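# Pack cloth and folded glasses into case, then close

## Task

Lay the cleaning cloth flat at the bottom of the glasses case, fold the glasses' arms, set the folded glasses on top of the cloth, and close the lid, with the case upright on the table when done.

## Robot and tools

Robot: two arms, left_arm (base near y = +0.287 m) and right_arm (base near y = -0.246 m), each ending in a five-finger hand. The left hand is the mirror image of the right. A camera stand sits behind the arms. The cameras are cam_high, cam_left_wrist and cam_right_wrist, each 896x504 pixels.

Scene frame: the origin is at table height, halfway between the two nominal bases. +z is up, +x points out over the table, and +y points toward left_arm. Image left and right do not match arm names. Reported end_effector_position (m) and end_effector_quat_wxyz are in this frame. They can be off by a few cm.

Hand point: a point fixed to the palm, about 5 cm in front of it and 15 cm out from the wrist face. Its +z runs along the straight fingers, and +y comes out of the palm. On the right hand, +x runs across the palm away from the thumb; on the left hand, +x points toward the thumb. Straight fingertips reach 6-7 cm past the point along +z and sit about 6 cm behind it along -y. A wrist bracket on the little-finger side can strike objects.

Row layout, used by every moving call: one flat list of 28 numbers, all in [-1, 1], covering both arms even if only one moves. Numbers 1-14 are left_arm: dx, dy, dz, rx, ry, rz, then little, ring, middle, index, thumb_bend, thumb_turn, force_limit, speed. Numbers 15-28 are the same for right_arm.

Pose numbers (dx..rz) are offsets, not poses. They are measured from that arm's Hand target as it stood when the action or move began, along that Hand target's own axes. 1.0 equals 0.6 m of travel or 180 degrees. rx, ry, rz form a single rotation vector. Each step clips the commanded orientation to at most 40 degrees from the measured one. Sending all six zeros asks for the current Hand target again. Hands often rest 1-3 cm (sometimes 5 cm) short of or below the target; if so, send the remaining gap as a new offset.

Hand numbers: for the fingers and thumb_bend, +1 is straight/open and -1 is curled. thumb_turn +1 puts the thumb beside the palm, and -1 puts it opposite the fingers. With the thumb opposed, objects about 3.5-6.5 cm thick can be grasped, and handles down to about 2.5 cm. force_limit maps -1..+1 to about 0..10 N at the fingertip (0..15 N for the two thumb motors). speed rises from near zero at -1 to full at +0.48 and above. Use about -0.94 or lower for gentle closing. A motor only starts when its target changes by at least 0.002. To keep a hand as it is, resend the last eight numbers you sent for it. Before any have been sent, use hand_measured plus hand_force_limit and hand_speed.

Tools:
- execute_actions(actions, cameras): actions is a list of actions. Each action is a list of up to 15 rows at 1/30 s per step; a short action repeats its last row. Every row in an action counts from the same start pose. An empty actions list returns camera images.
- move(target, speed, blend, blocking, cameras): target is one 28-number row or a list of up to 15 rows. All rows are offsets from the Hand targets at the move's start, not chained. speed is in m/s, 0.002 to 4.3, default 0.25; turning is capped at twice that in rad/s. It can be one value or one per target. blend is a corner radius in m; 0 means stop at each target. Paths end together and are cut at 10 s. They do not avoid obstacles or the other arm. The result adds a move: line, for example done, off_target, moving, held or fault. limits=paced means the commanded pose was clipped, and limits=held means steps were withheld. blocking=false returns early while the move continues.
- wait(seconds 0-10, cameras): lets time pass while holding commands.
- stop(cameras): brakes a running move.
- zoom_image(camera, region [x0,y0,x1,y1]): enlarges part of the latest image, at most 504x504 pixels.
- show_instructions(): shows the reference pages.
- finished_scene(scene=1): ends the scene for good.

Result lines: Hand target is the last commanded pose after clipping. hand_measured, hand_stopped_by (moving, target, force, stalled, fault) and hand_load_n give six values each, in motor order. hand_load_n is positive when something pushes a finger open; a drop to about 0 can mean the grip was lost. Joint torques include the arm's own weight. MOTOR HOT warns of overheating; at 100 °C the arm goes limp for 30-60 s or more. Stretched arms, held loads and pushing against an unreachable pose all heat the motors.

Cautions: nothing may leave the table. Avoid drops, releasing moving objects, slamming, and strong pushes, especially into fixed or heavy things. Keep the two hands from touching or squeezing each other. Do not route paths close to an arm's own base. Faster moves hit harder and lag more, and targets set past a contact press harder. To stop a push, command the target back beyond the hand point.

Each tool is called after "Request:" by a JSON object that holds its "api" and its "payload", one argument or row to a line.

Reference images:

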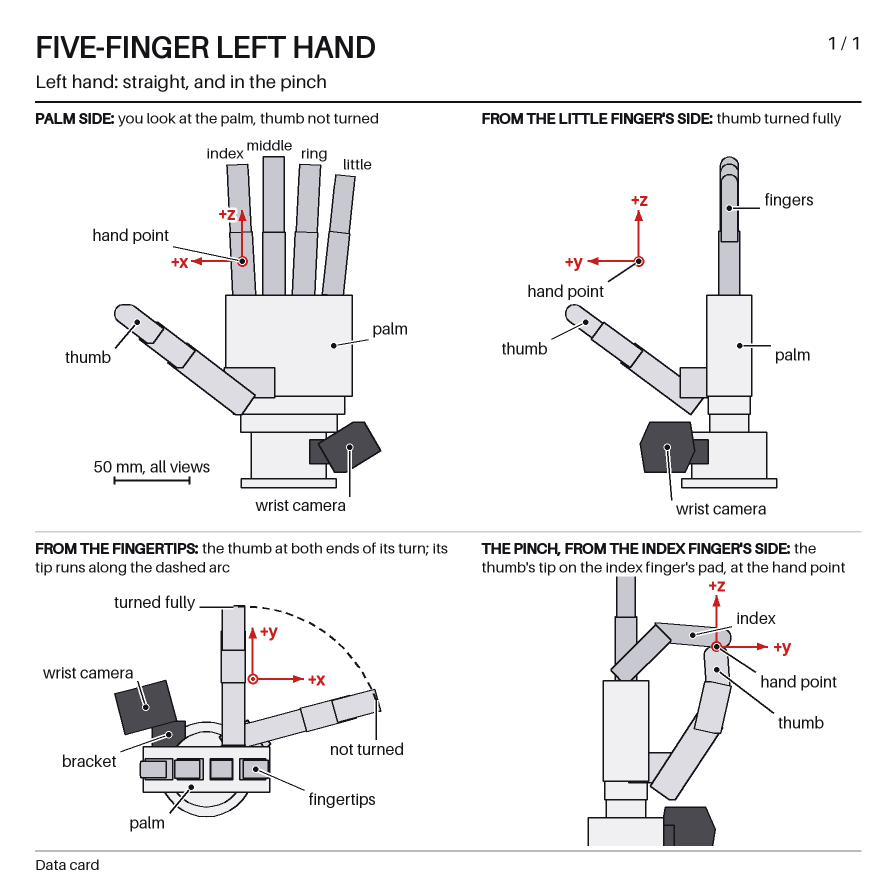

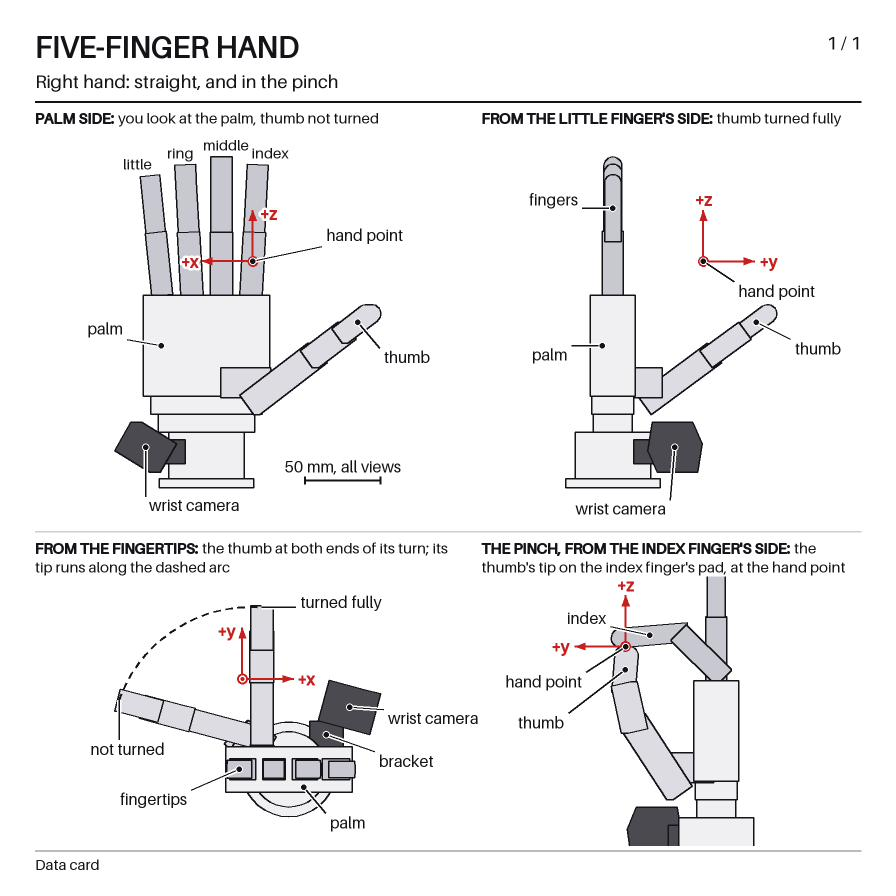

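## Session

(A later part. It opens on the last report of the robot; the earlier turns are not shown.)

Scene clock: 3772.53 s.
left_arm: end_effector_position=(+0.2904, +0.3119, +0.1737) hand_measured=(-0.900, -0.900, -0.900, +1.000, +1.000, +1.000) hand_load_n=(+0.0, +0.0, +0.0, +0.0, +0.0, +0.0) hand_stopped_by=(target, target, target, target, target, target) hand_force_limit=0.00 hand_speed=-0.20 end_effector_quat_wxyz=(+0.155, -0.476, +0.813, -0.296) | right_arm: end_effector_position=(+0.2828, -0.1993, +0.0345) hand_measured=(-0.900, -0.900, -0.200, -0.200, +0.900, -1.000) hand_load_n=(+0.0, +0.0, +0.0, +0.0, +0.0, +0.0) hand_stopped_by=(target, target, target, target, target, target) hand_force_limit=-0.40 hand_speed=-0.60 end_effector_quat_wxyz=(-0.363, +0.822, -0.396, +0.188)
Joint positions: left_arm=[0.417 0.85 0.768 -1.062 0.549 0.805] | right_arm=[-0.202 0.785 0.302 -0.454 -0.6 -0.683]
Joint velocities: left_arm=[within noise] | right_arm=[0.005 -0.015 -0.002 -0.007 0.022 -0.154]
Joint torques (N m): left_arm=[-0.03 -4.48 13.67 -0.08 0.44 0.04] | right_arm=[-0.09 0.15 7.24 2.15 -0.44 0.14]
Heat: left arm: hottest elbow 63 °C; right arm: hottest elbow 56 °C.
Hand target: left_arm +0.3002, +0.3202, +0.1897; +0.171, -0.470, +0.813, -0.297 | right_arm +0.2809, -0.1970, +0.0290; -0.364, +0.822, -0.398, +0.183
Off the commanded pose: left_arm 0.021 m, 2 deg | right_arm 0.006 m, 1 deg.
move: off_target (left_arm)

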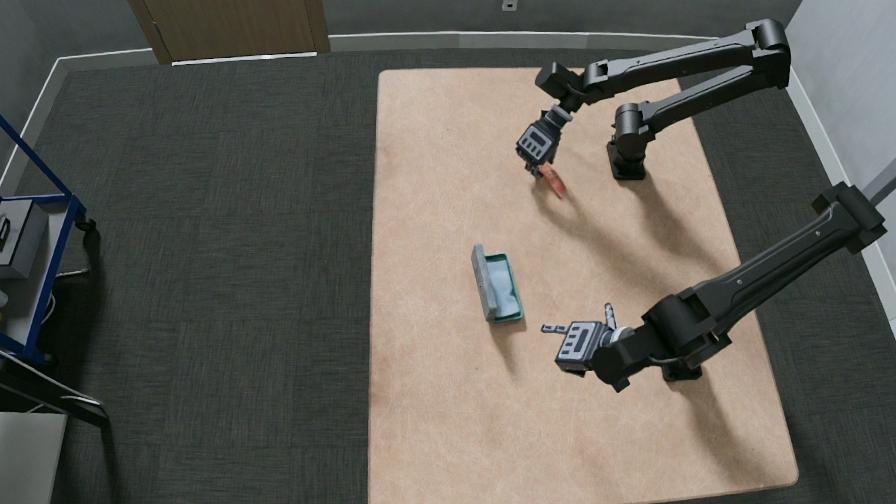

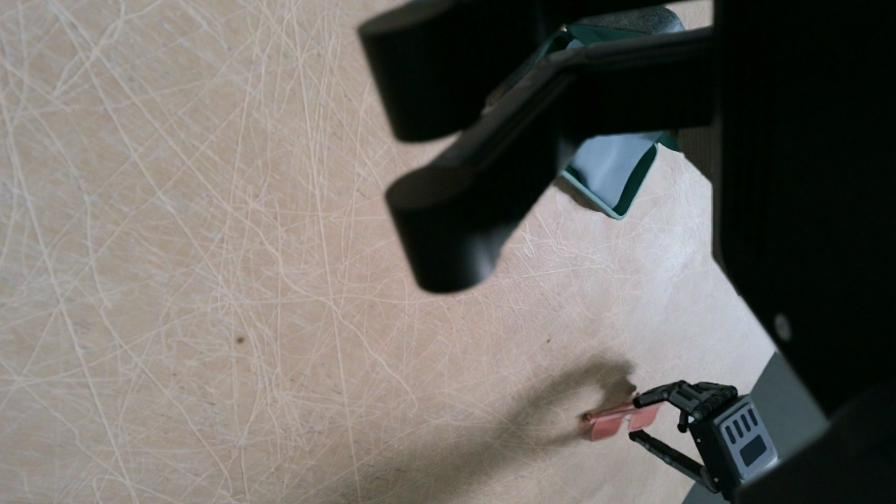

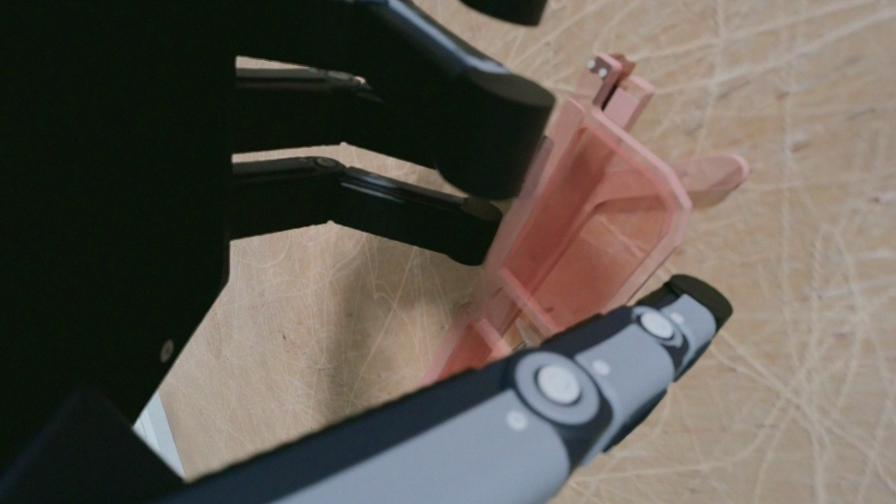

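Request:
{"api": "move", "payload": {
  "target": [0,0,0,0,0,0, -0.9,-0.9,-0.9,1,1,1, 0,-0.2, 0,0,0,0,0,0, -0.9,-0.9,-0.2,-0.2,0.6,-1, -0.65,-0.88],
  "speed": 0.05,
  "cameras": ["all"]
}}

Request:
{"api": "zoom_image", "payload": {
  "camera": "cam_left_wrist",
  "region": [540, 340, 760, 504]
}}

Request:
{"api": "zoom_image", "payload": {
  "camera": "cam_high",
  "region": [490, 110, 610, 220]
}}

Scene clock: 3812.53 s.
left_arm: end_effector_position=(+0.2904, +0.3119, +0.1737) hand_measured=(-0.900, -0.900, -0.900, +1.000, +1.000, +1.000) hand_load_n=(+0.0, +0.0, +0.5, +0.0, +0.0, +0.0) hand_stopped_by=(target, target, target, target, target, target) hand_force_limit=0.00 hand_speed=-0.20 end_effector_quat_wxyz=(+0.155, -0.476, +0.813, -0.296) | right_arm: end_effector_position=(+0.2828, -0.1993, +0.0344) hand_measured=(-0.900, -0.900, -0.200, -0.200, +0.782, -1.000) hand_load_n=(+0.0, +0.0, +1.5, +1.0, +2.5, -0.5) hand_stopped_by=(target, target, target, target, force, target) hand_force_limit=-0.65 hand_speed=-0.88 end_effector_quat_wxyz=(-0.363, +0.822, -0.396, +0.188)
Joint positions: left_arm=[0.417 0.85 0.768 -1.062 0.549 0.805] | right_arm=[-0.202 0.786 0.302 -0.454 -0.6 -0.683]
Joint torques (N m): left_arm=[0.21 -4.72 13.64 -0.02 0.42 0.05] | right_arm=[-0.03 -0.03 7.24 2.13 -0.43 0.14]
Heat: left arm: hottest elbow 64 °C; right arm: hottest elbow 54 °C.
Hand target: left_arm +0.3002, +0.3202, +0.1897; +0.171, -0.470, +0.813, -0.297 | right_arm +0.2809, -0.1970, +0.0290; -0.364, +0.822, -0.398, +0.183
Off the commanded pose: left_arm 0.021 m, 2 deg | right_arm 0.006 m, 1 deg.
move: off_target (left_arm)

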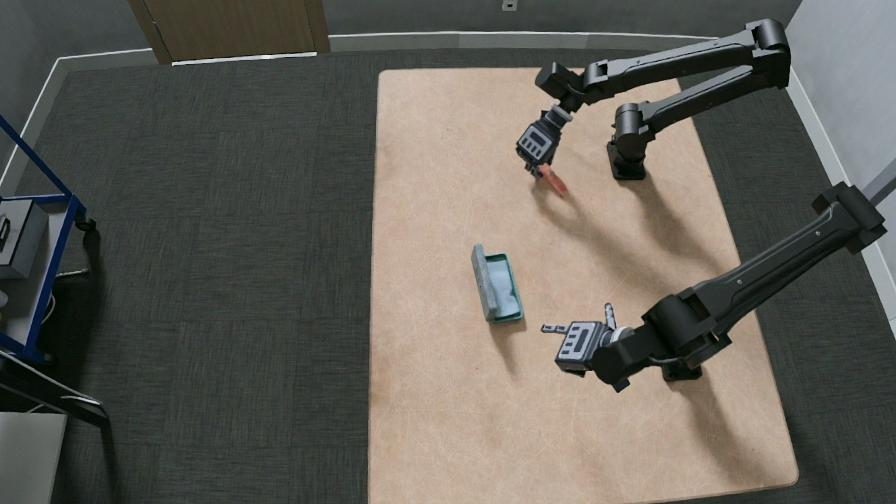

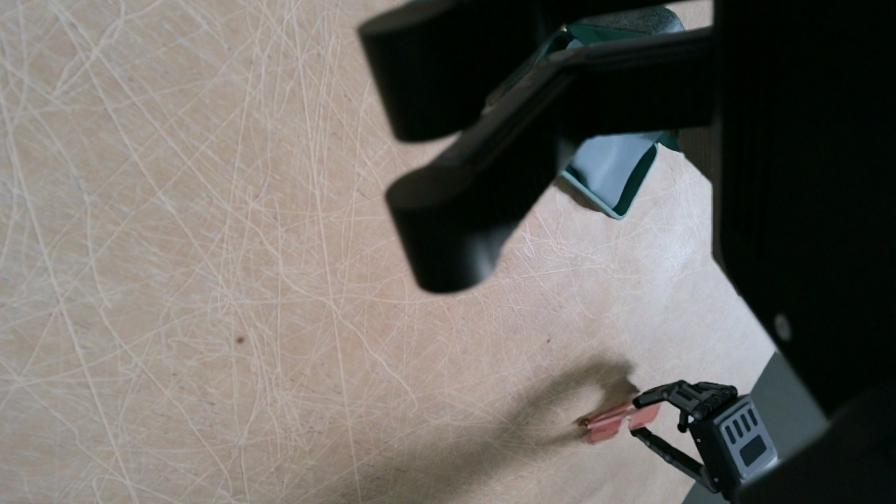

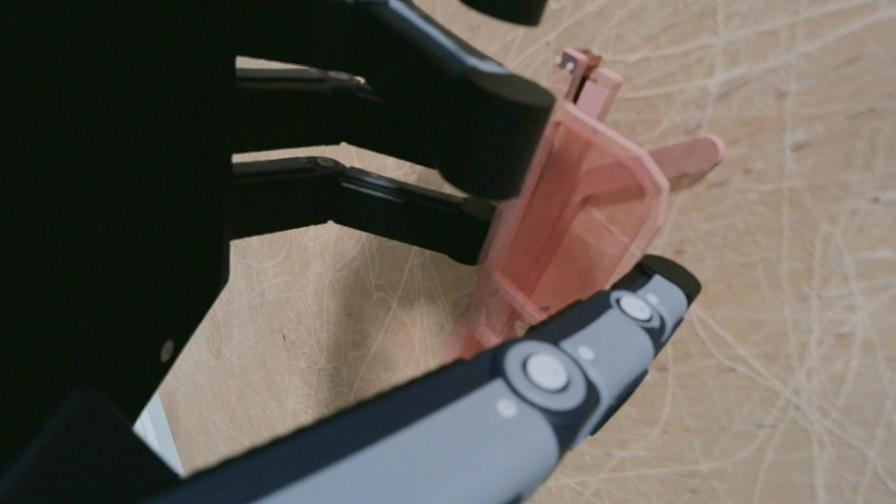

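Scaled by 2.291 from the camera's 896x504 image, which has a finer 1280x720 frame.

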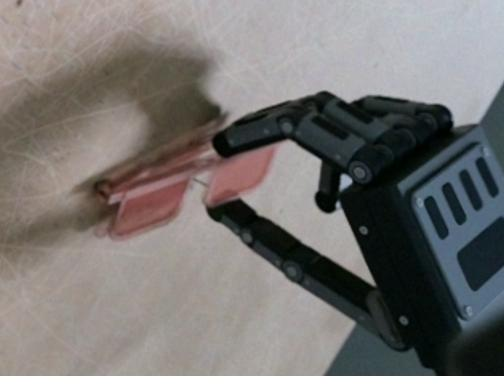

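Scaled by 4.200 from the camera's 896x504 image, which has a finer 1280x720 frame.

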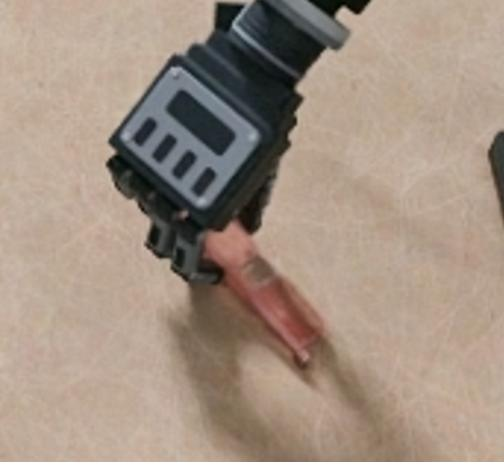

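Request:
{"api": "move", "payload": {
  "target": [-0.0920,0.0643,-0.0944,0,0,0, 1,1,1,1,1,1, 0,-0.2, 0,-0.0743,-0.0669,0,0,0, -0.9,-0.9,-0.2,-0.2,0.6,-1, -0.65,-0.88],
  "speed": 0.06,
  "cameras": ["all"]
}}

Request:
{"api": "zoom_image", "payload": {
  "camera": "cam_high",
  "region": [490, 110, 610, 220]
}}

Request:
{"api": "zoom_image", "payload": {
  "camera": "cam_left_wrist",
  "region": [560, 280, 760, 430]
}}

Scene clock: 3905.30 s.
left_arm: end_effector_position=(+0.2636, +0.3899, +0.1942) hand_measured=(+1.000, +1.000, +1.000, +1.000, +1.000, +1.000) hand_load_n=(+0.0, +0.0, -0.5, +0.0, +0.0, -0.5) hand_stopped_by=(target, target, target, target, target, target) hand_force_limit=0.00 hand_speed=-0.20 end_effector_quat_wxyz=(+0.156, -0.476, +0.812, -0.300) | right_arm: end_effector_position=(+0.2630, -0.1938, +0.0613) hand_measured=(-0.900, -0.900, -0.200, -0.200, +0.782, -1.000) hand_load_n=(+0.0, +0.0, +0.0, +0.0, +0.0, +0.0) hand_stopped_by=(target, target, target, target, force, target) hand_force_limit=-0.65 hand_speed=-0.88 end_effector_quat_wxyz=(-0.357, +0.825, -0.408, +0.160)
Joint positions: left_arm=[0.751 0.954 0.888 -1.297 0.662 1.189] | right_arm=[-0.195 0.688 0.361 -0.667 -0.597 -0.676]
Joint torques (N m): left_arm=[0.44 -5.95 13.31 -0.28 0.55 0.05] | right_arm=[-0.21 -0.73 12.93 0.8 -0.49 0.13]
Heat: left arm: hottest elbow 64 °C; right arm: hottest elbow 53 °C.
Hand target: left_arm +0.2707, +0.4010, +0.2082; +0.171, -0.470, +0.814, -0.296 | right_arm +0.2804, -0.1965, +0.0889; -0.364, +0.822, -0.398, +0.183
Off the commanded pose: left_arm 0.019 m, 2 deg | right_arm 0.033 m, 3 deg.
move: off_target (left_arm, right_arm)

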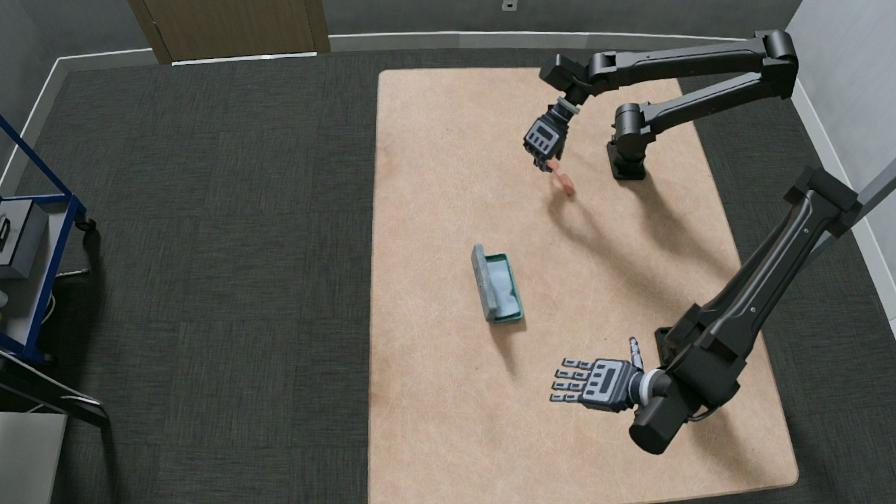

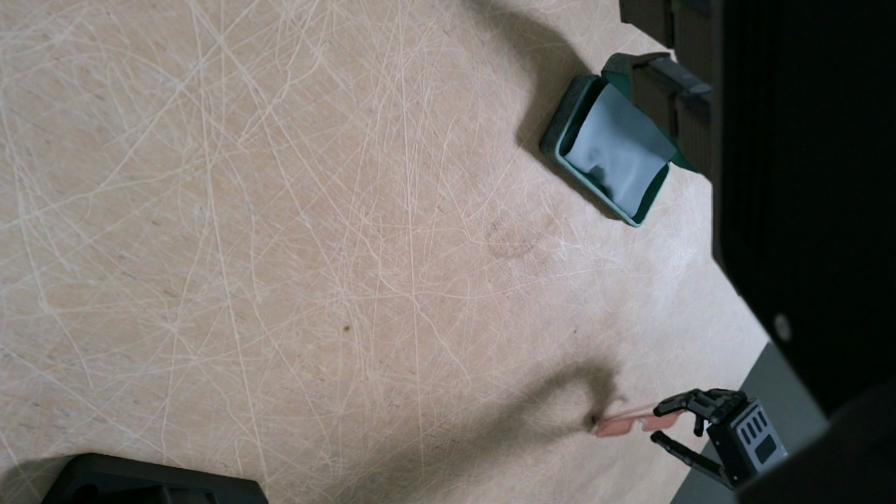

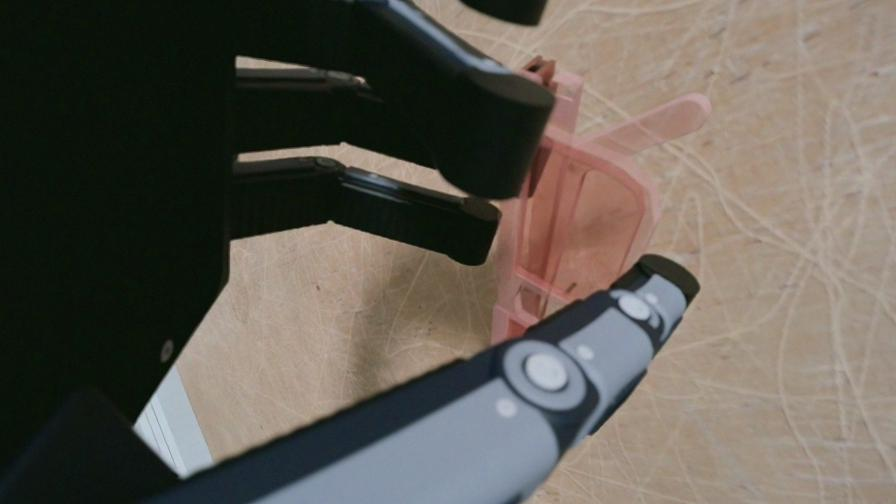

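Scaled by 4.200 from the camera's 896x504 image, which has a finer 1280x720 frame.

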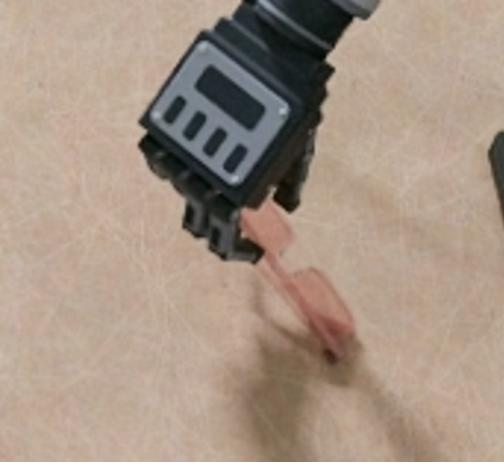

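Scaled by 2.520 from the camera's 896x504 image, which has a finer 1280x720 frame.

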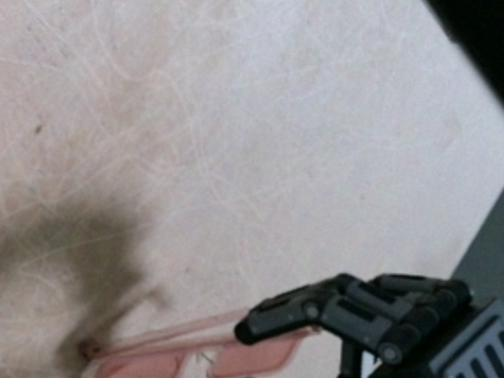

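Request:
{"api": "zoom_image", "payload": {
  "camera": "cam_left_wrist",
  "region": [560, 360, 740, 500]
}}

Request:
{"api": "zoom_image", "payload": {
  "camera": "cam_right_wrist",
  "region": [400, 0, 760, 380]
}}

Scaled by 2.800 from the camera's 896x504 image, which has a finer 1280x720 frame.

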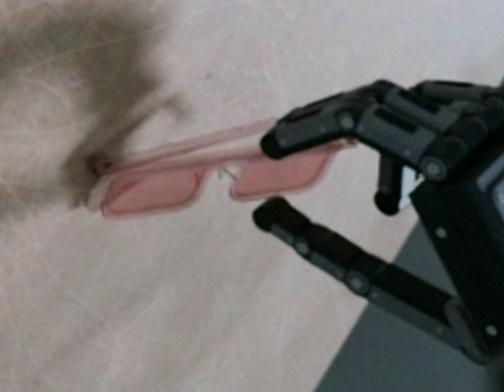

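Scaled by 1.326 from the camera's 896x504 image, which has a finer 1280x720 frame.

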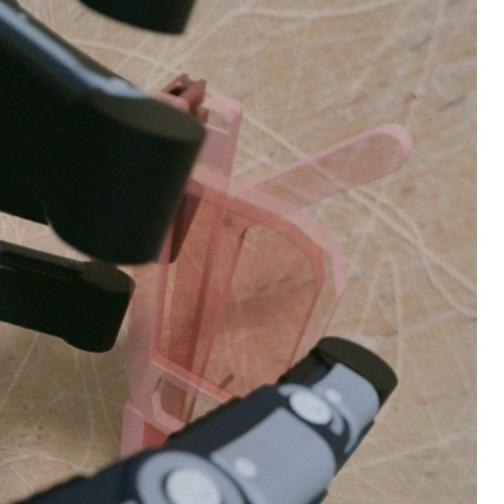

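Request:
{"api": "move", "payload": {
  "target": [
    [0,0,0,0,0,0, 1,1,1,1,1,1, 0,-0.2, 0,0,0,0,0,0, -0.9,-0.9,0.4,0.4,1,-1, -0.4,-0.2],
    [0,0,0,0,0,0, 1,1,1,1,1,1, 0,-0.2, 0,-0.0991,-0.0892,0,0,0, -0.9,-0.9,0.4,0.4,1,-1, -0.4,-0.2]
  ],
  "speed": 0.1,
  "cameras": ["all"]
}}

Request:
{"api": "zoom_image", "payload": {
  "camera": "cam_high",
  "region": [500, 120, 610, 220]
}}

Request:
{"api": "zoom_image", "payload": {
  "camera": "cam_left_wrist",
  "region": [560, 340, 740, 480]
}}

Request:
{"api": "zoom_image", "payload": {
  "camera": "cam_right_wrist",
  "region": [440, 0, 800, 340]
}}

Scene clock: 3956.87 s.
left_arm: end_effector_position=(+0.2636, +0.3900, +0.1942) hand_measured=(+1.000, +1.000, +1.000, +1.000, +1.000, +1.000) hand_load_n=(+0.0, +0.0, +0.0, -0.5, +0.0, +0.0) hand_stopped_by=(target, target, target, target, target, target) hand_force_limit=0.00 hand_speed=-0.20 end_effector_quat_wxyz=(+0.156, -0.475, +0.812, -0.300) | right_arm: end_effector_position=(+0.2677, -0.1934, +0.1406) hand_measured=(-0.900, -0.900, +0.400, +0.400, +1.000, -1.000) hand_load_n=(+0.0, +0.0, +0.0, +0.0, +0.0, +0.0) hand_stopped_by=(target, target, target, target, target, target) hand_force_limit=-0.40 hand_speed=-0.20 end_effector_quat_wxyz=(-0.357, +0.825, -0.408, +0.160)
Joint positions: left_arm=[0.751 0.954 0.888 -1.297 0.663 1.19] | right_arm=[-0.188 0.638 0.557 -0.911 -0.593 -0.669]
Joint torques (N m): left_arm=[0.26 -5.71 13.34 -0.32 0.54 0.06] | right_arm=[-0.38 -0.62 13.45 0.85 -0.55 0.09]
Heat: left arm: hottest elbow 62 °C; right arm: hottest elbow 57 °C.
Hand target: left_arm +0.2707, +0.4010, +0.2082; +0.171, -0.470, +0.814, -0.296 | right_arm +0.2797, -0.1959, +0.1689; -0.364, +0.822, -0.398, +0.183
Off the commanded pose: left_arm 0.019 m, 2 deg | right_arm 0.031 m, 3 deg.
move: off_target (left_arm, right_arm)

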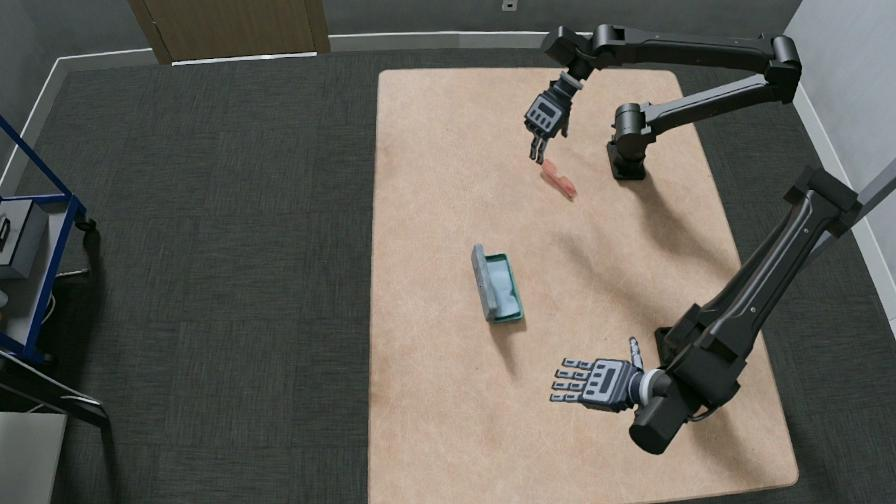

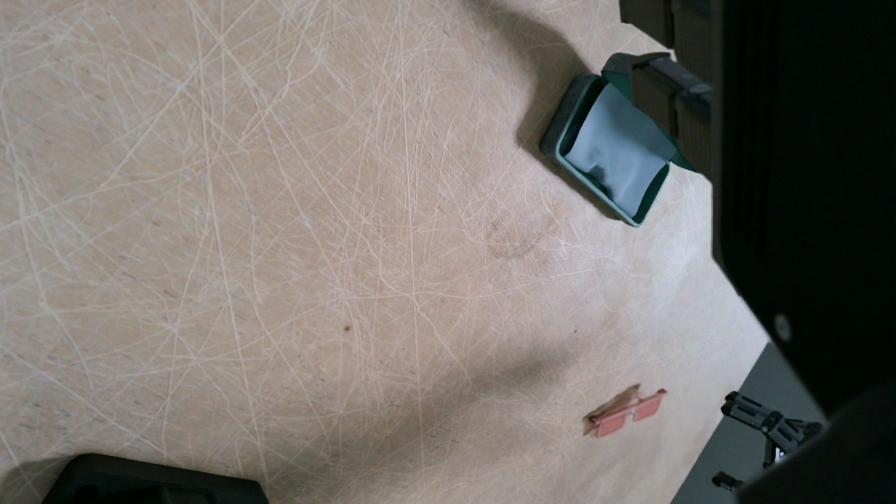

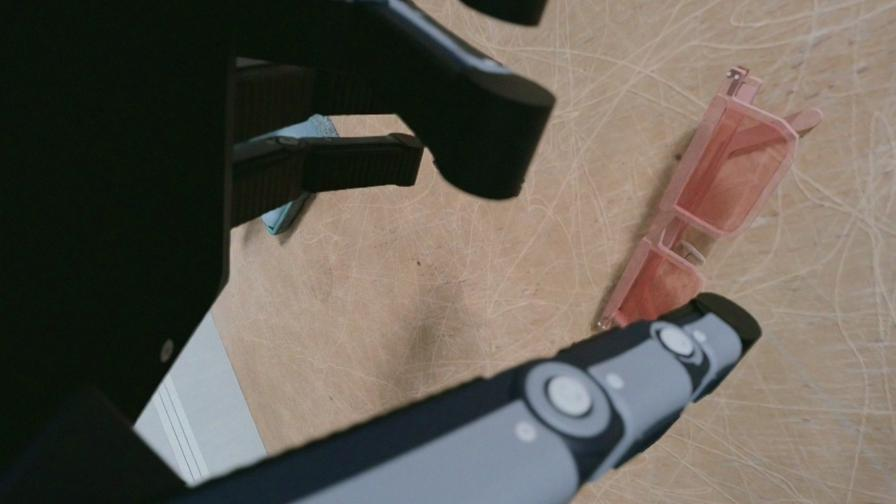

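Scaled by 4.582 from the camera's 896x504 image, which has a finer 1280x720 frame.

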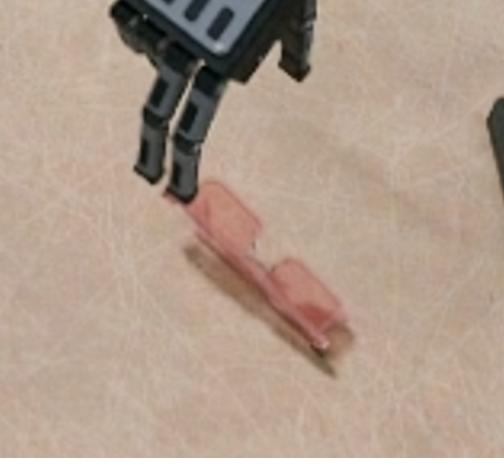

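Scaled by 2.800 from the camera's 896x504 image, which has a finer 1280x720 frame.

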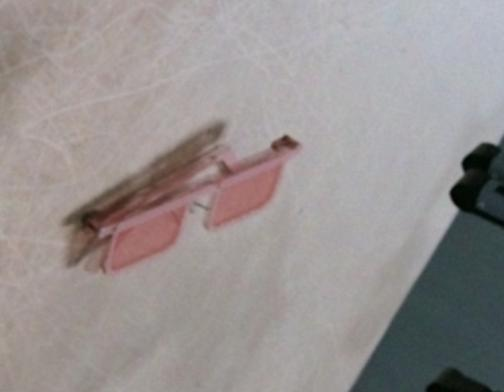

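Scaled by 1.400 from the camera's 896x504 image, which has a finer 1280x720 frame.

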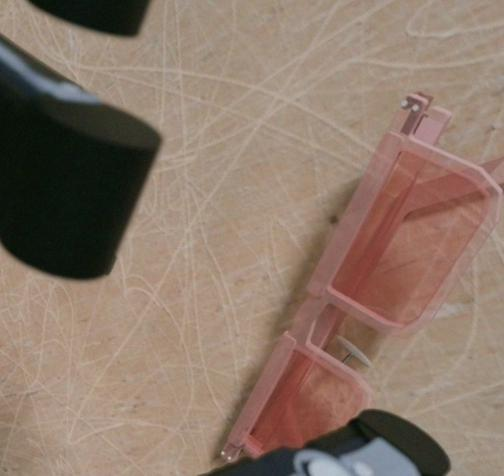

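Request:
{"api": "move", "payload": {
  "target": [0,0,0,0,0,0, 1,1,1,1,1,1, 0,-0.2, -0.0887,0.1155,0.0460,0.0389,0.0248,0.0223, -0.9,0.35,0.35,0.35,1,-1, -0.4,-0.2],
  "speed": 0.1,
  "cameras": ["all"]
}}

Request:
{"api": "zoom_image", "payload": {
  "camera": "cam_high",
  "region": [500, 120, 610, 220]
}}

Request:
{"api": "zoom_image", "payload": {
  "camera": "cam_left_wrist",
  "region": [560, 340, 740, 480]
}}

Scene clock: 4006.67 s.
left_arm: end_effector_position=(+0.2636, +0.3900, +0.1942) hand_measured=(+1.000, +1.000, +1.000, +1.000, +1.000, +1.000) hand_load_n=(+0.0, +0.0, +0.0, +0.0, +0.0, +0.0) hand_stopped_by=(target, target, target, target, target, target) hand_force_limit=0.00 hand_speed=-0.20 end_effector_quat_wxyz=(+0.156, -0.475, +0.812, -0.300) | right_arm: end_effector_position=(+0.2270, -0.1723, +0.1008) hand_measured=(-0.900, +0.350, +0.350, +0.350, +1.000, -1.000) hand_load_n=(+0.0, +0.0, +0.0, +0.0, +0.0, +0.0) hand_stopped_by=(target, target, target, target, target, target) hand_force_limit=-0.40 hand_speed=-0.20 end_effector_quat_wxyz=(-0.401, +0.778, -0.429, +0.224)
Joint positions: left_arm=[0.751 0.954 0.888 -1.297 0.663 1.19] | right_arm=[-0.154 0.227 0.309 -0.838 -0.569 -0.476]
Joint torques (N m): left_arm=[0.44 -5.66 13.31 -0.4 0.56 0.04] | right_arm=[0.03 2.32 8.5 2.19 -0.32 0.15]
Heat: left arm: hottest elbow 62 °C; right arm: hottest elbow 61 °C.
Hand target: left_arm +0.2707, +0.4010, +0.2082; +0.171, -0.470, +0.814, -0.296 | right_arm +0.2271, -0.1704, +0.0983; -0.404, +0.776, -0.429, +0.226
Off the commanded pose: left_arm 0.019 m, 2 deg | right_arm 0.003 m, 0 deg.
move: off_target (left_arm)

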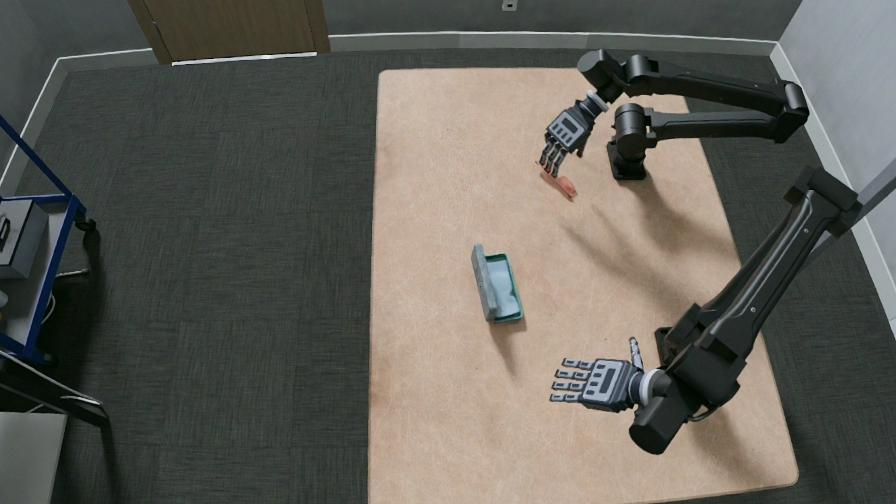

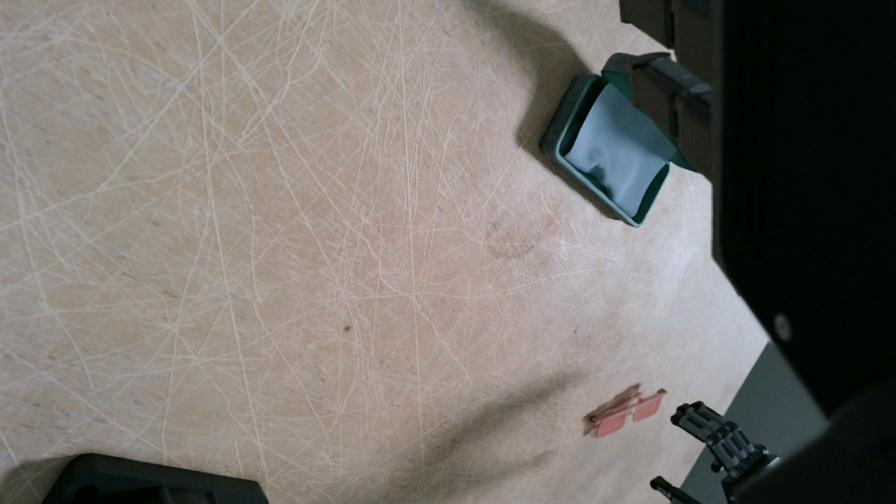

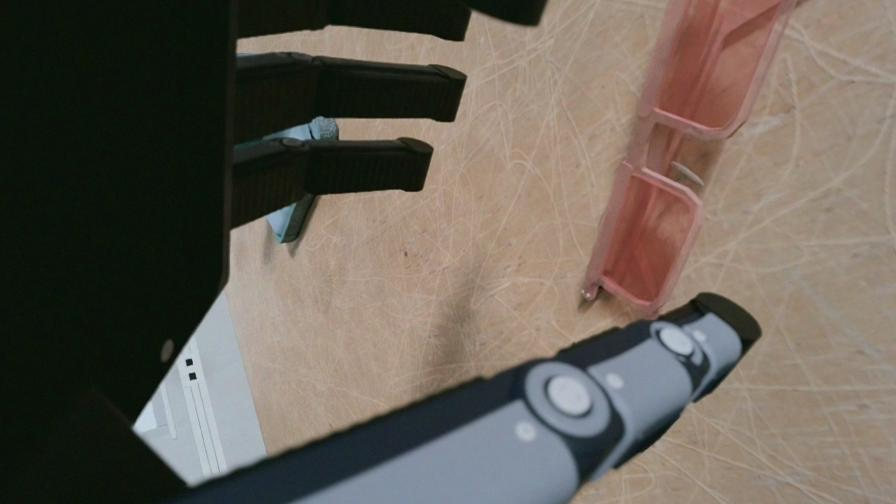

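Scaled by 4.582 from the camera's 896x504 image, which has a finer 1280x720 frame.

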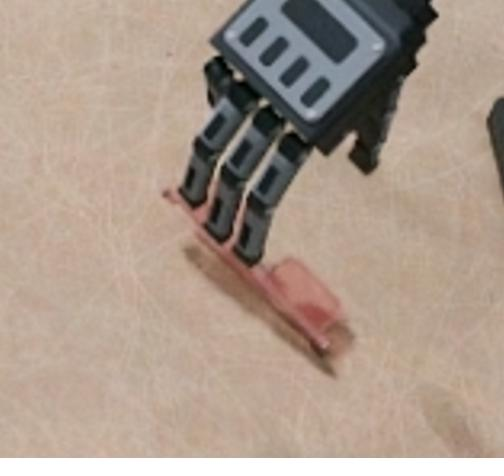

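Scaled by 2.800 from the camera's 896x504 image, which has a finer 1280x720 frame.

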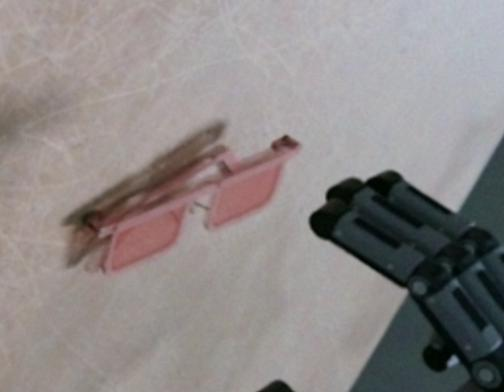

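Request:
{"api": "move", "payload": {
  "target": [0,0,0,0,0,0, 1,1,1,1,1,1, 0,-0.2, 0,0.0905,0.0634,0,0,0, -0.9,0.35,0.35,0.35,1,-1, -0.4,-0.2],
  "speed": 0.07,
  "cameras": ["all"]
}}

Request:
{"api": "zoom_image", "payload": {
  "camera": "cam_high",
  "region": [500, 120, 610, 220]
}}

Request:
{"api": "zoom_image", "payload": {
  "camera": "cam_left_wrist",
  "region": [560, 340, 740, 480]
}}

Scene clock: 4022.50 s.
left_arm: end_effector_position=(+0.2636, +0.3900, +0.1942) hand_measured=(+1.000, +1.000, +1.000, +1.000, +1.000, +1.000) hand_load_n=(+0.0, -0.5, +0.0, +0.0, +0.0, +0.0) hand_stopped_by=(target, target, target, target, target, target) hand_force_limit=0.00 hand_speed=-0.20 end_effector_quat_wxyz=(+0.156, -0.475, +0.812, -0.300) | right_arm: end_effector_position=(+0.2276, -0.1722, +0.0369) hand_measured=(-0.900, +0.350, +0.350, +0.350, +1.000, -1.000) hand_load_n=(+0.0, +0.0, -0.5, +0.0, +0.0, +0.0) hand_stopped_by=(target, target, target, target, target, target) hand_force_limit=-0.40 hand_speed=-0.20 end_effector_quat_wxyz=(-0.403, +0.776, -0.427, +0.230)
Joint positions: left_arm=[0.751 0.954 0.888 -1.297 0.663 1.19] | right_arm=[-0.154 0.211 0.136 -0.667 -0.569 -0.475]
Joint torques (N m): left_arm=[0.15 -5.6 13.33 -0.34 0.54 0.04] | right_arm=[0.03 3.66 8.47 2.45 -0.31 0.16]
Heat: left arm: hottest elbow 62 °C; right arm: hottest elbow 59 °C.
Hand target: left_arm +0.2707, +0.4010, +0.2082; +0.171, -0.470, +0.814, -0.296 | right_arm +0.2275, -0.1706, +0.0322; -0.404, +0.776, -0.429, +0.226
Off the commanded pose: left_arm 0.019 m, 2 deg | right_arm 0.005 m, 0 deg.
move: off_target (left_arm)

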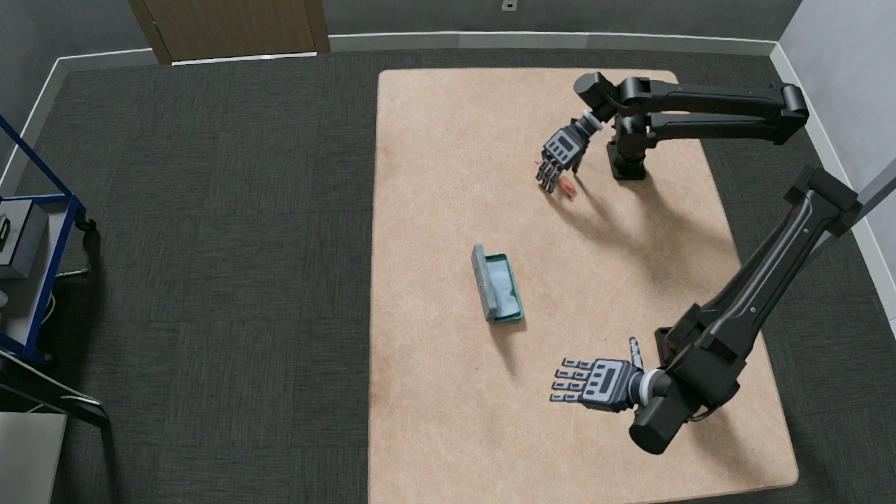

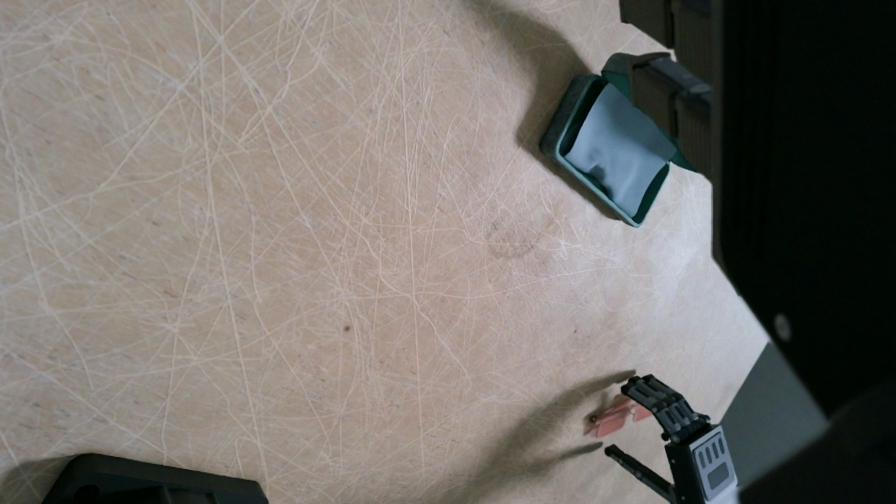

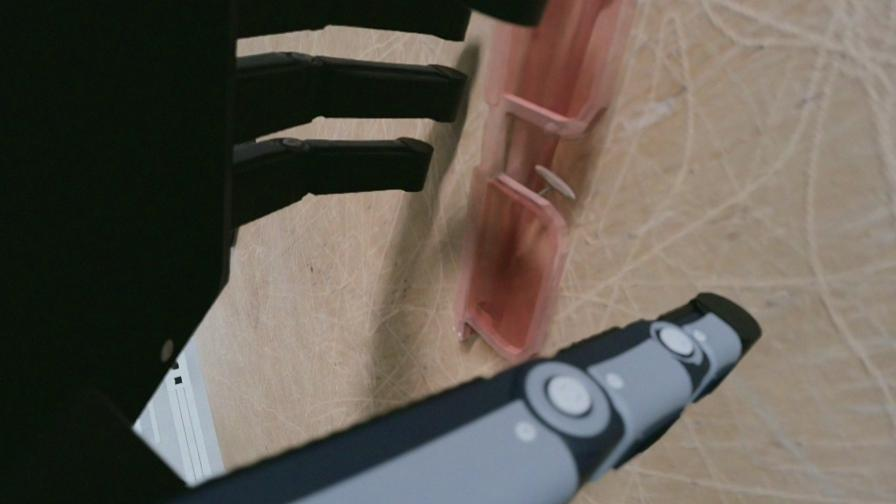

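Scaled by 4.582 from the camera's 896x504 image, which has a finer 1280x720 frame.

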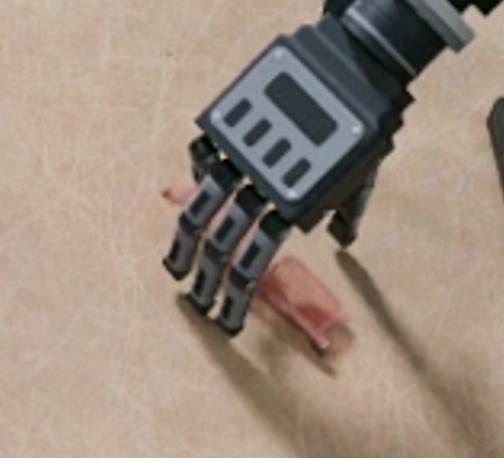

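Scaled by 2.800 from the camera's 896x504 image, which has a finer 1280x720 frame.

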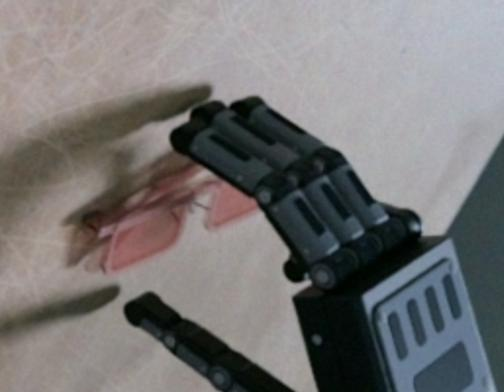

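Request:
{"api": "move", "payload": {
  "target": [
    [0,0,0,0,0,0, 1,1,1,1,1,1, 0,-0.2, 0,0.0082,0.0057,0,0,0, -0.9,0.35,0.35,0.35,1,-1, -0.4,-0.2],
    [0,0,0,0,0,0, 1,1,1,1,1,1, 0,-0.2, 0,0.0082,0.0057,0,0,0, -0.9,0.0,0.0,0.0,1,-1, -0.5,-0.85]
  ],
  "speed": 0.04,
  "cameras": ["all"]
}}

Request:
{"api": "zoom_image", "payload": {
  "camera": "cam_left_wrist",
  "region": [560, 340, 740, 480]
}}

Request:
{"api": "zoom_image", "payload": {
  "camera": "cam_high",
  "region": [500, 120, 610, 220]
}}

Scene clock: 4043.87 s.
left_arm: end_effector_position=(+0.2636, +0.3900, +0.1942) hand_measured=(+1.000, +1.000, +1.000, +1.000, +1.000, +1.000) hand_load_n=(+0.0, +0.0, +0.0, +0.0, +0.0, +0.0) hand_stopped_by=(target, target, target, target, target, target) hand_force_limit=0.00 hand_speed=-0.20 end_effector_quat_wxyz=(+0.156, -0.475, +0.812, -0.300) | right_arm: end_effector_position=(+0.2296, -0.1726, +0.0338) hand_measured=(-0.900, +0.000, +0.000, +0.000, +1.000, -1.000) hand_load_n=(+0.0, +0.0, +0.0, +0.0, +0.0, +0.0) hand_stopped_by=(target, target, target, target, target, target) hand_force_limit=-0.50 hand_speed=-0.85 end_effector_quat_wxyz=(-0.404, +0.776, -0.424, +0.234)
Joint positions: left_arm=[0.751 0.954 0.888 -1.297 0.663 1.19] | right_arm=[-0.154 0.213 0.124 -0.644 -0.569 -0.475]
Joint torques (N m): left_arm=[0.5 -5.89 13.27 -0.25 0.55 0.05] | right_arm=[-0.03 3.9 8.21 2.26 -0.32 0.16]
Heat: left arm: hottest elbow 62 °C; right arm: hottest elbow 57 °C.
Hand target: left_arm +0.2707, +0.4010, +0.2082; +0.171, -0.470, +0.814, -0.296 | right_arm +0.2275, -0.1706, +0.0261; -0.404, +0.776, -0.429, +0.226
Off the commanded pose: left_arm 0.019 m, 2 deg | right_arm 0.008 m, 1 deg.
move: off_target (left_arm)

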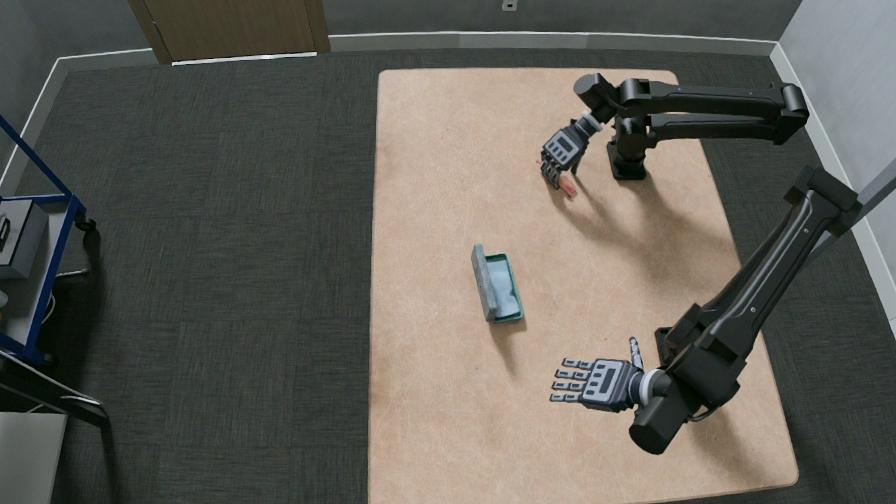

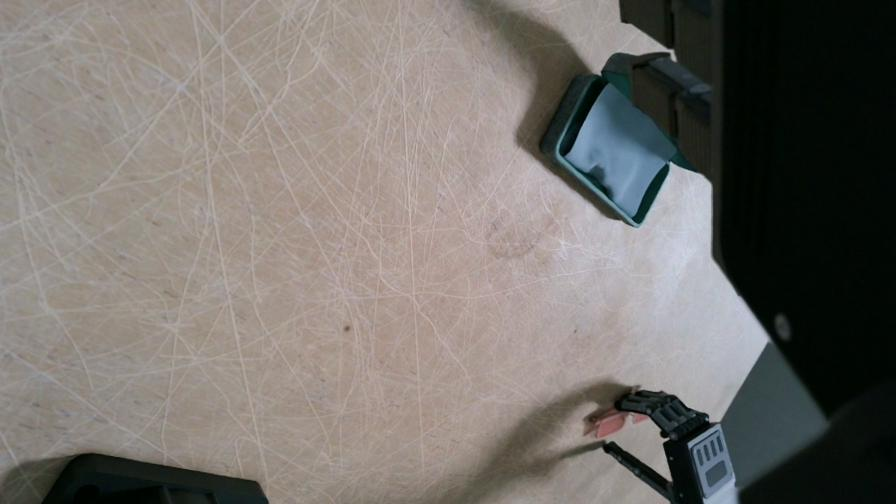

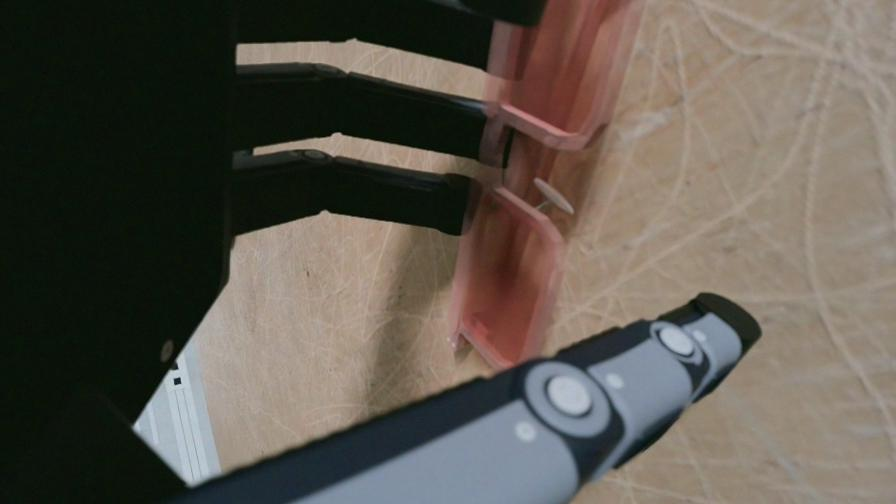

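Scaled by 2.800 from the camera's 896x504 image, which has a finer 1280x720 frame.

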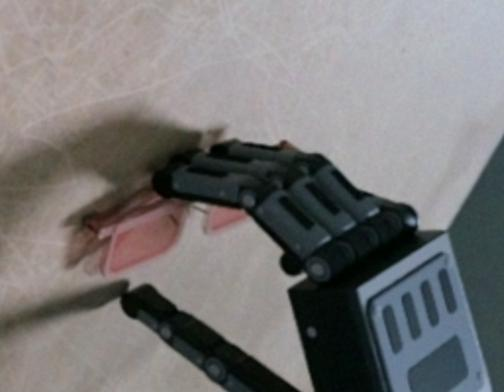

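Scaled by 4.582 from the camera's 896x504 image, which has a finer 1280x720 frame.

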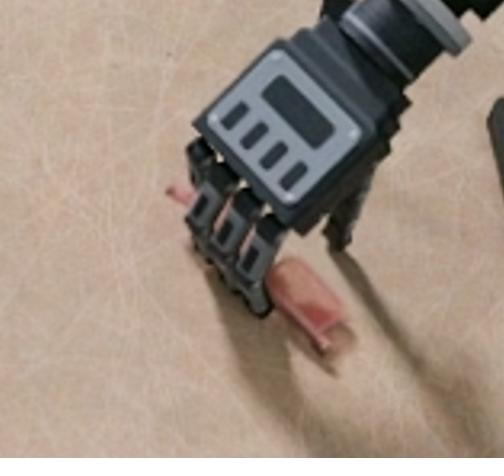

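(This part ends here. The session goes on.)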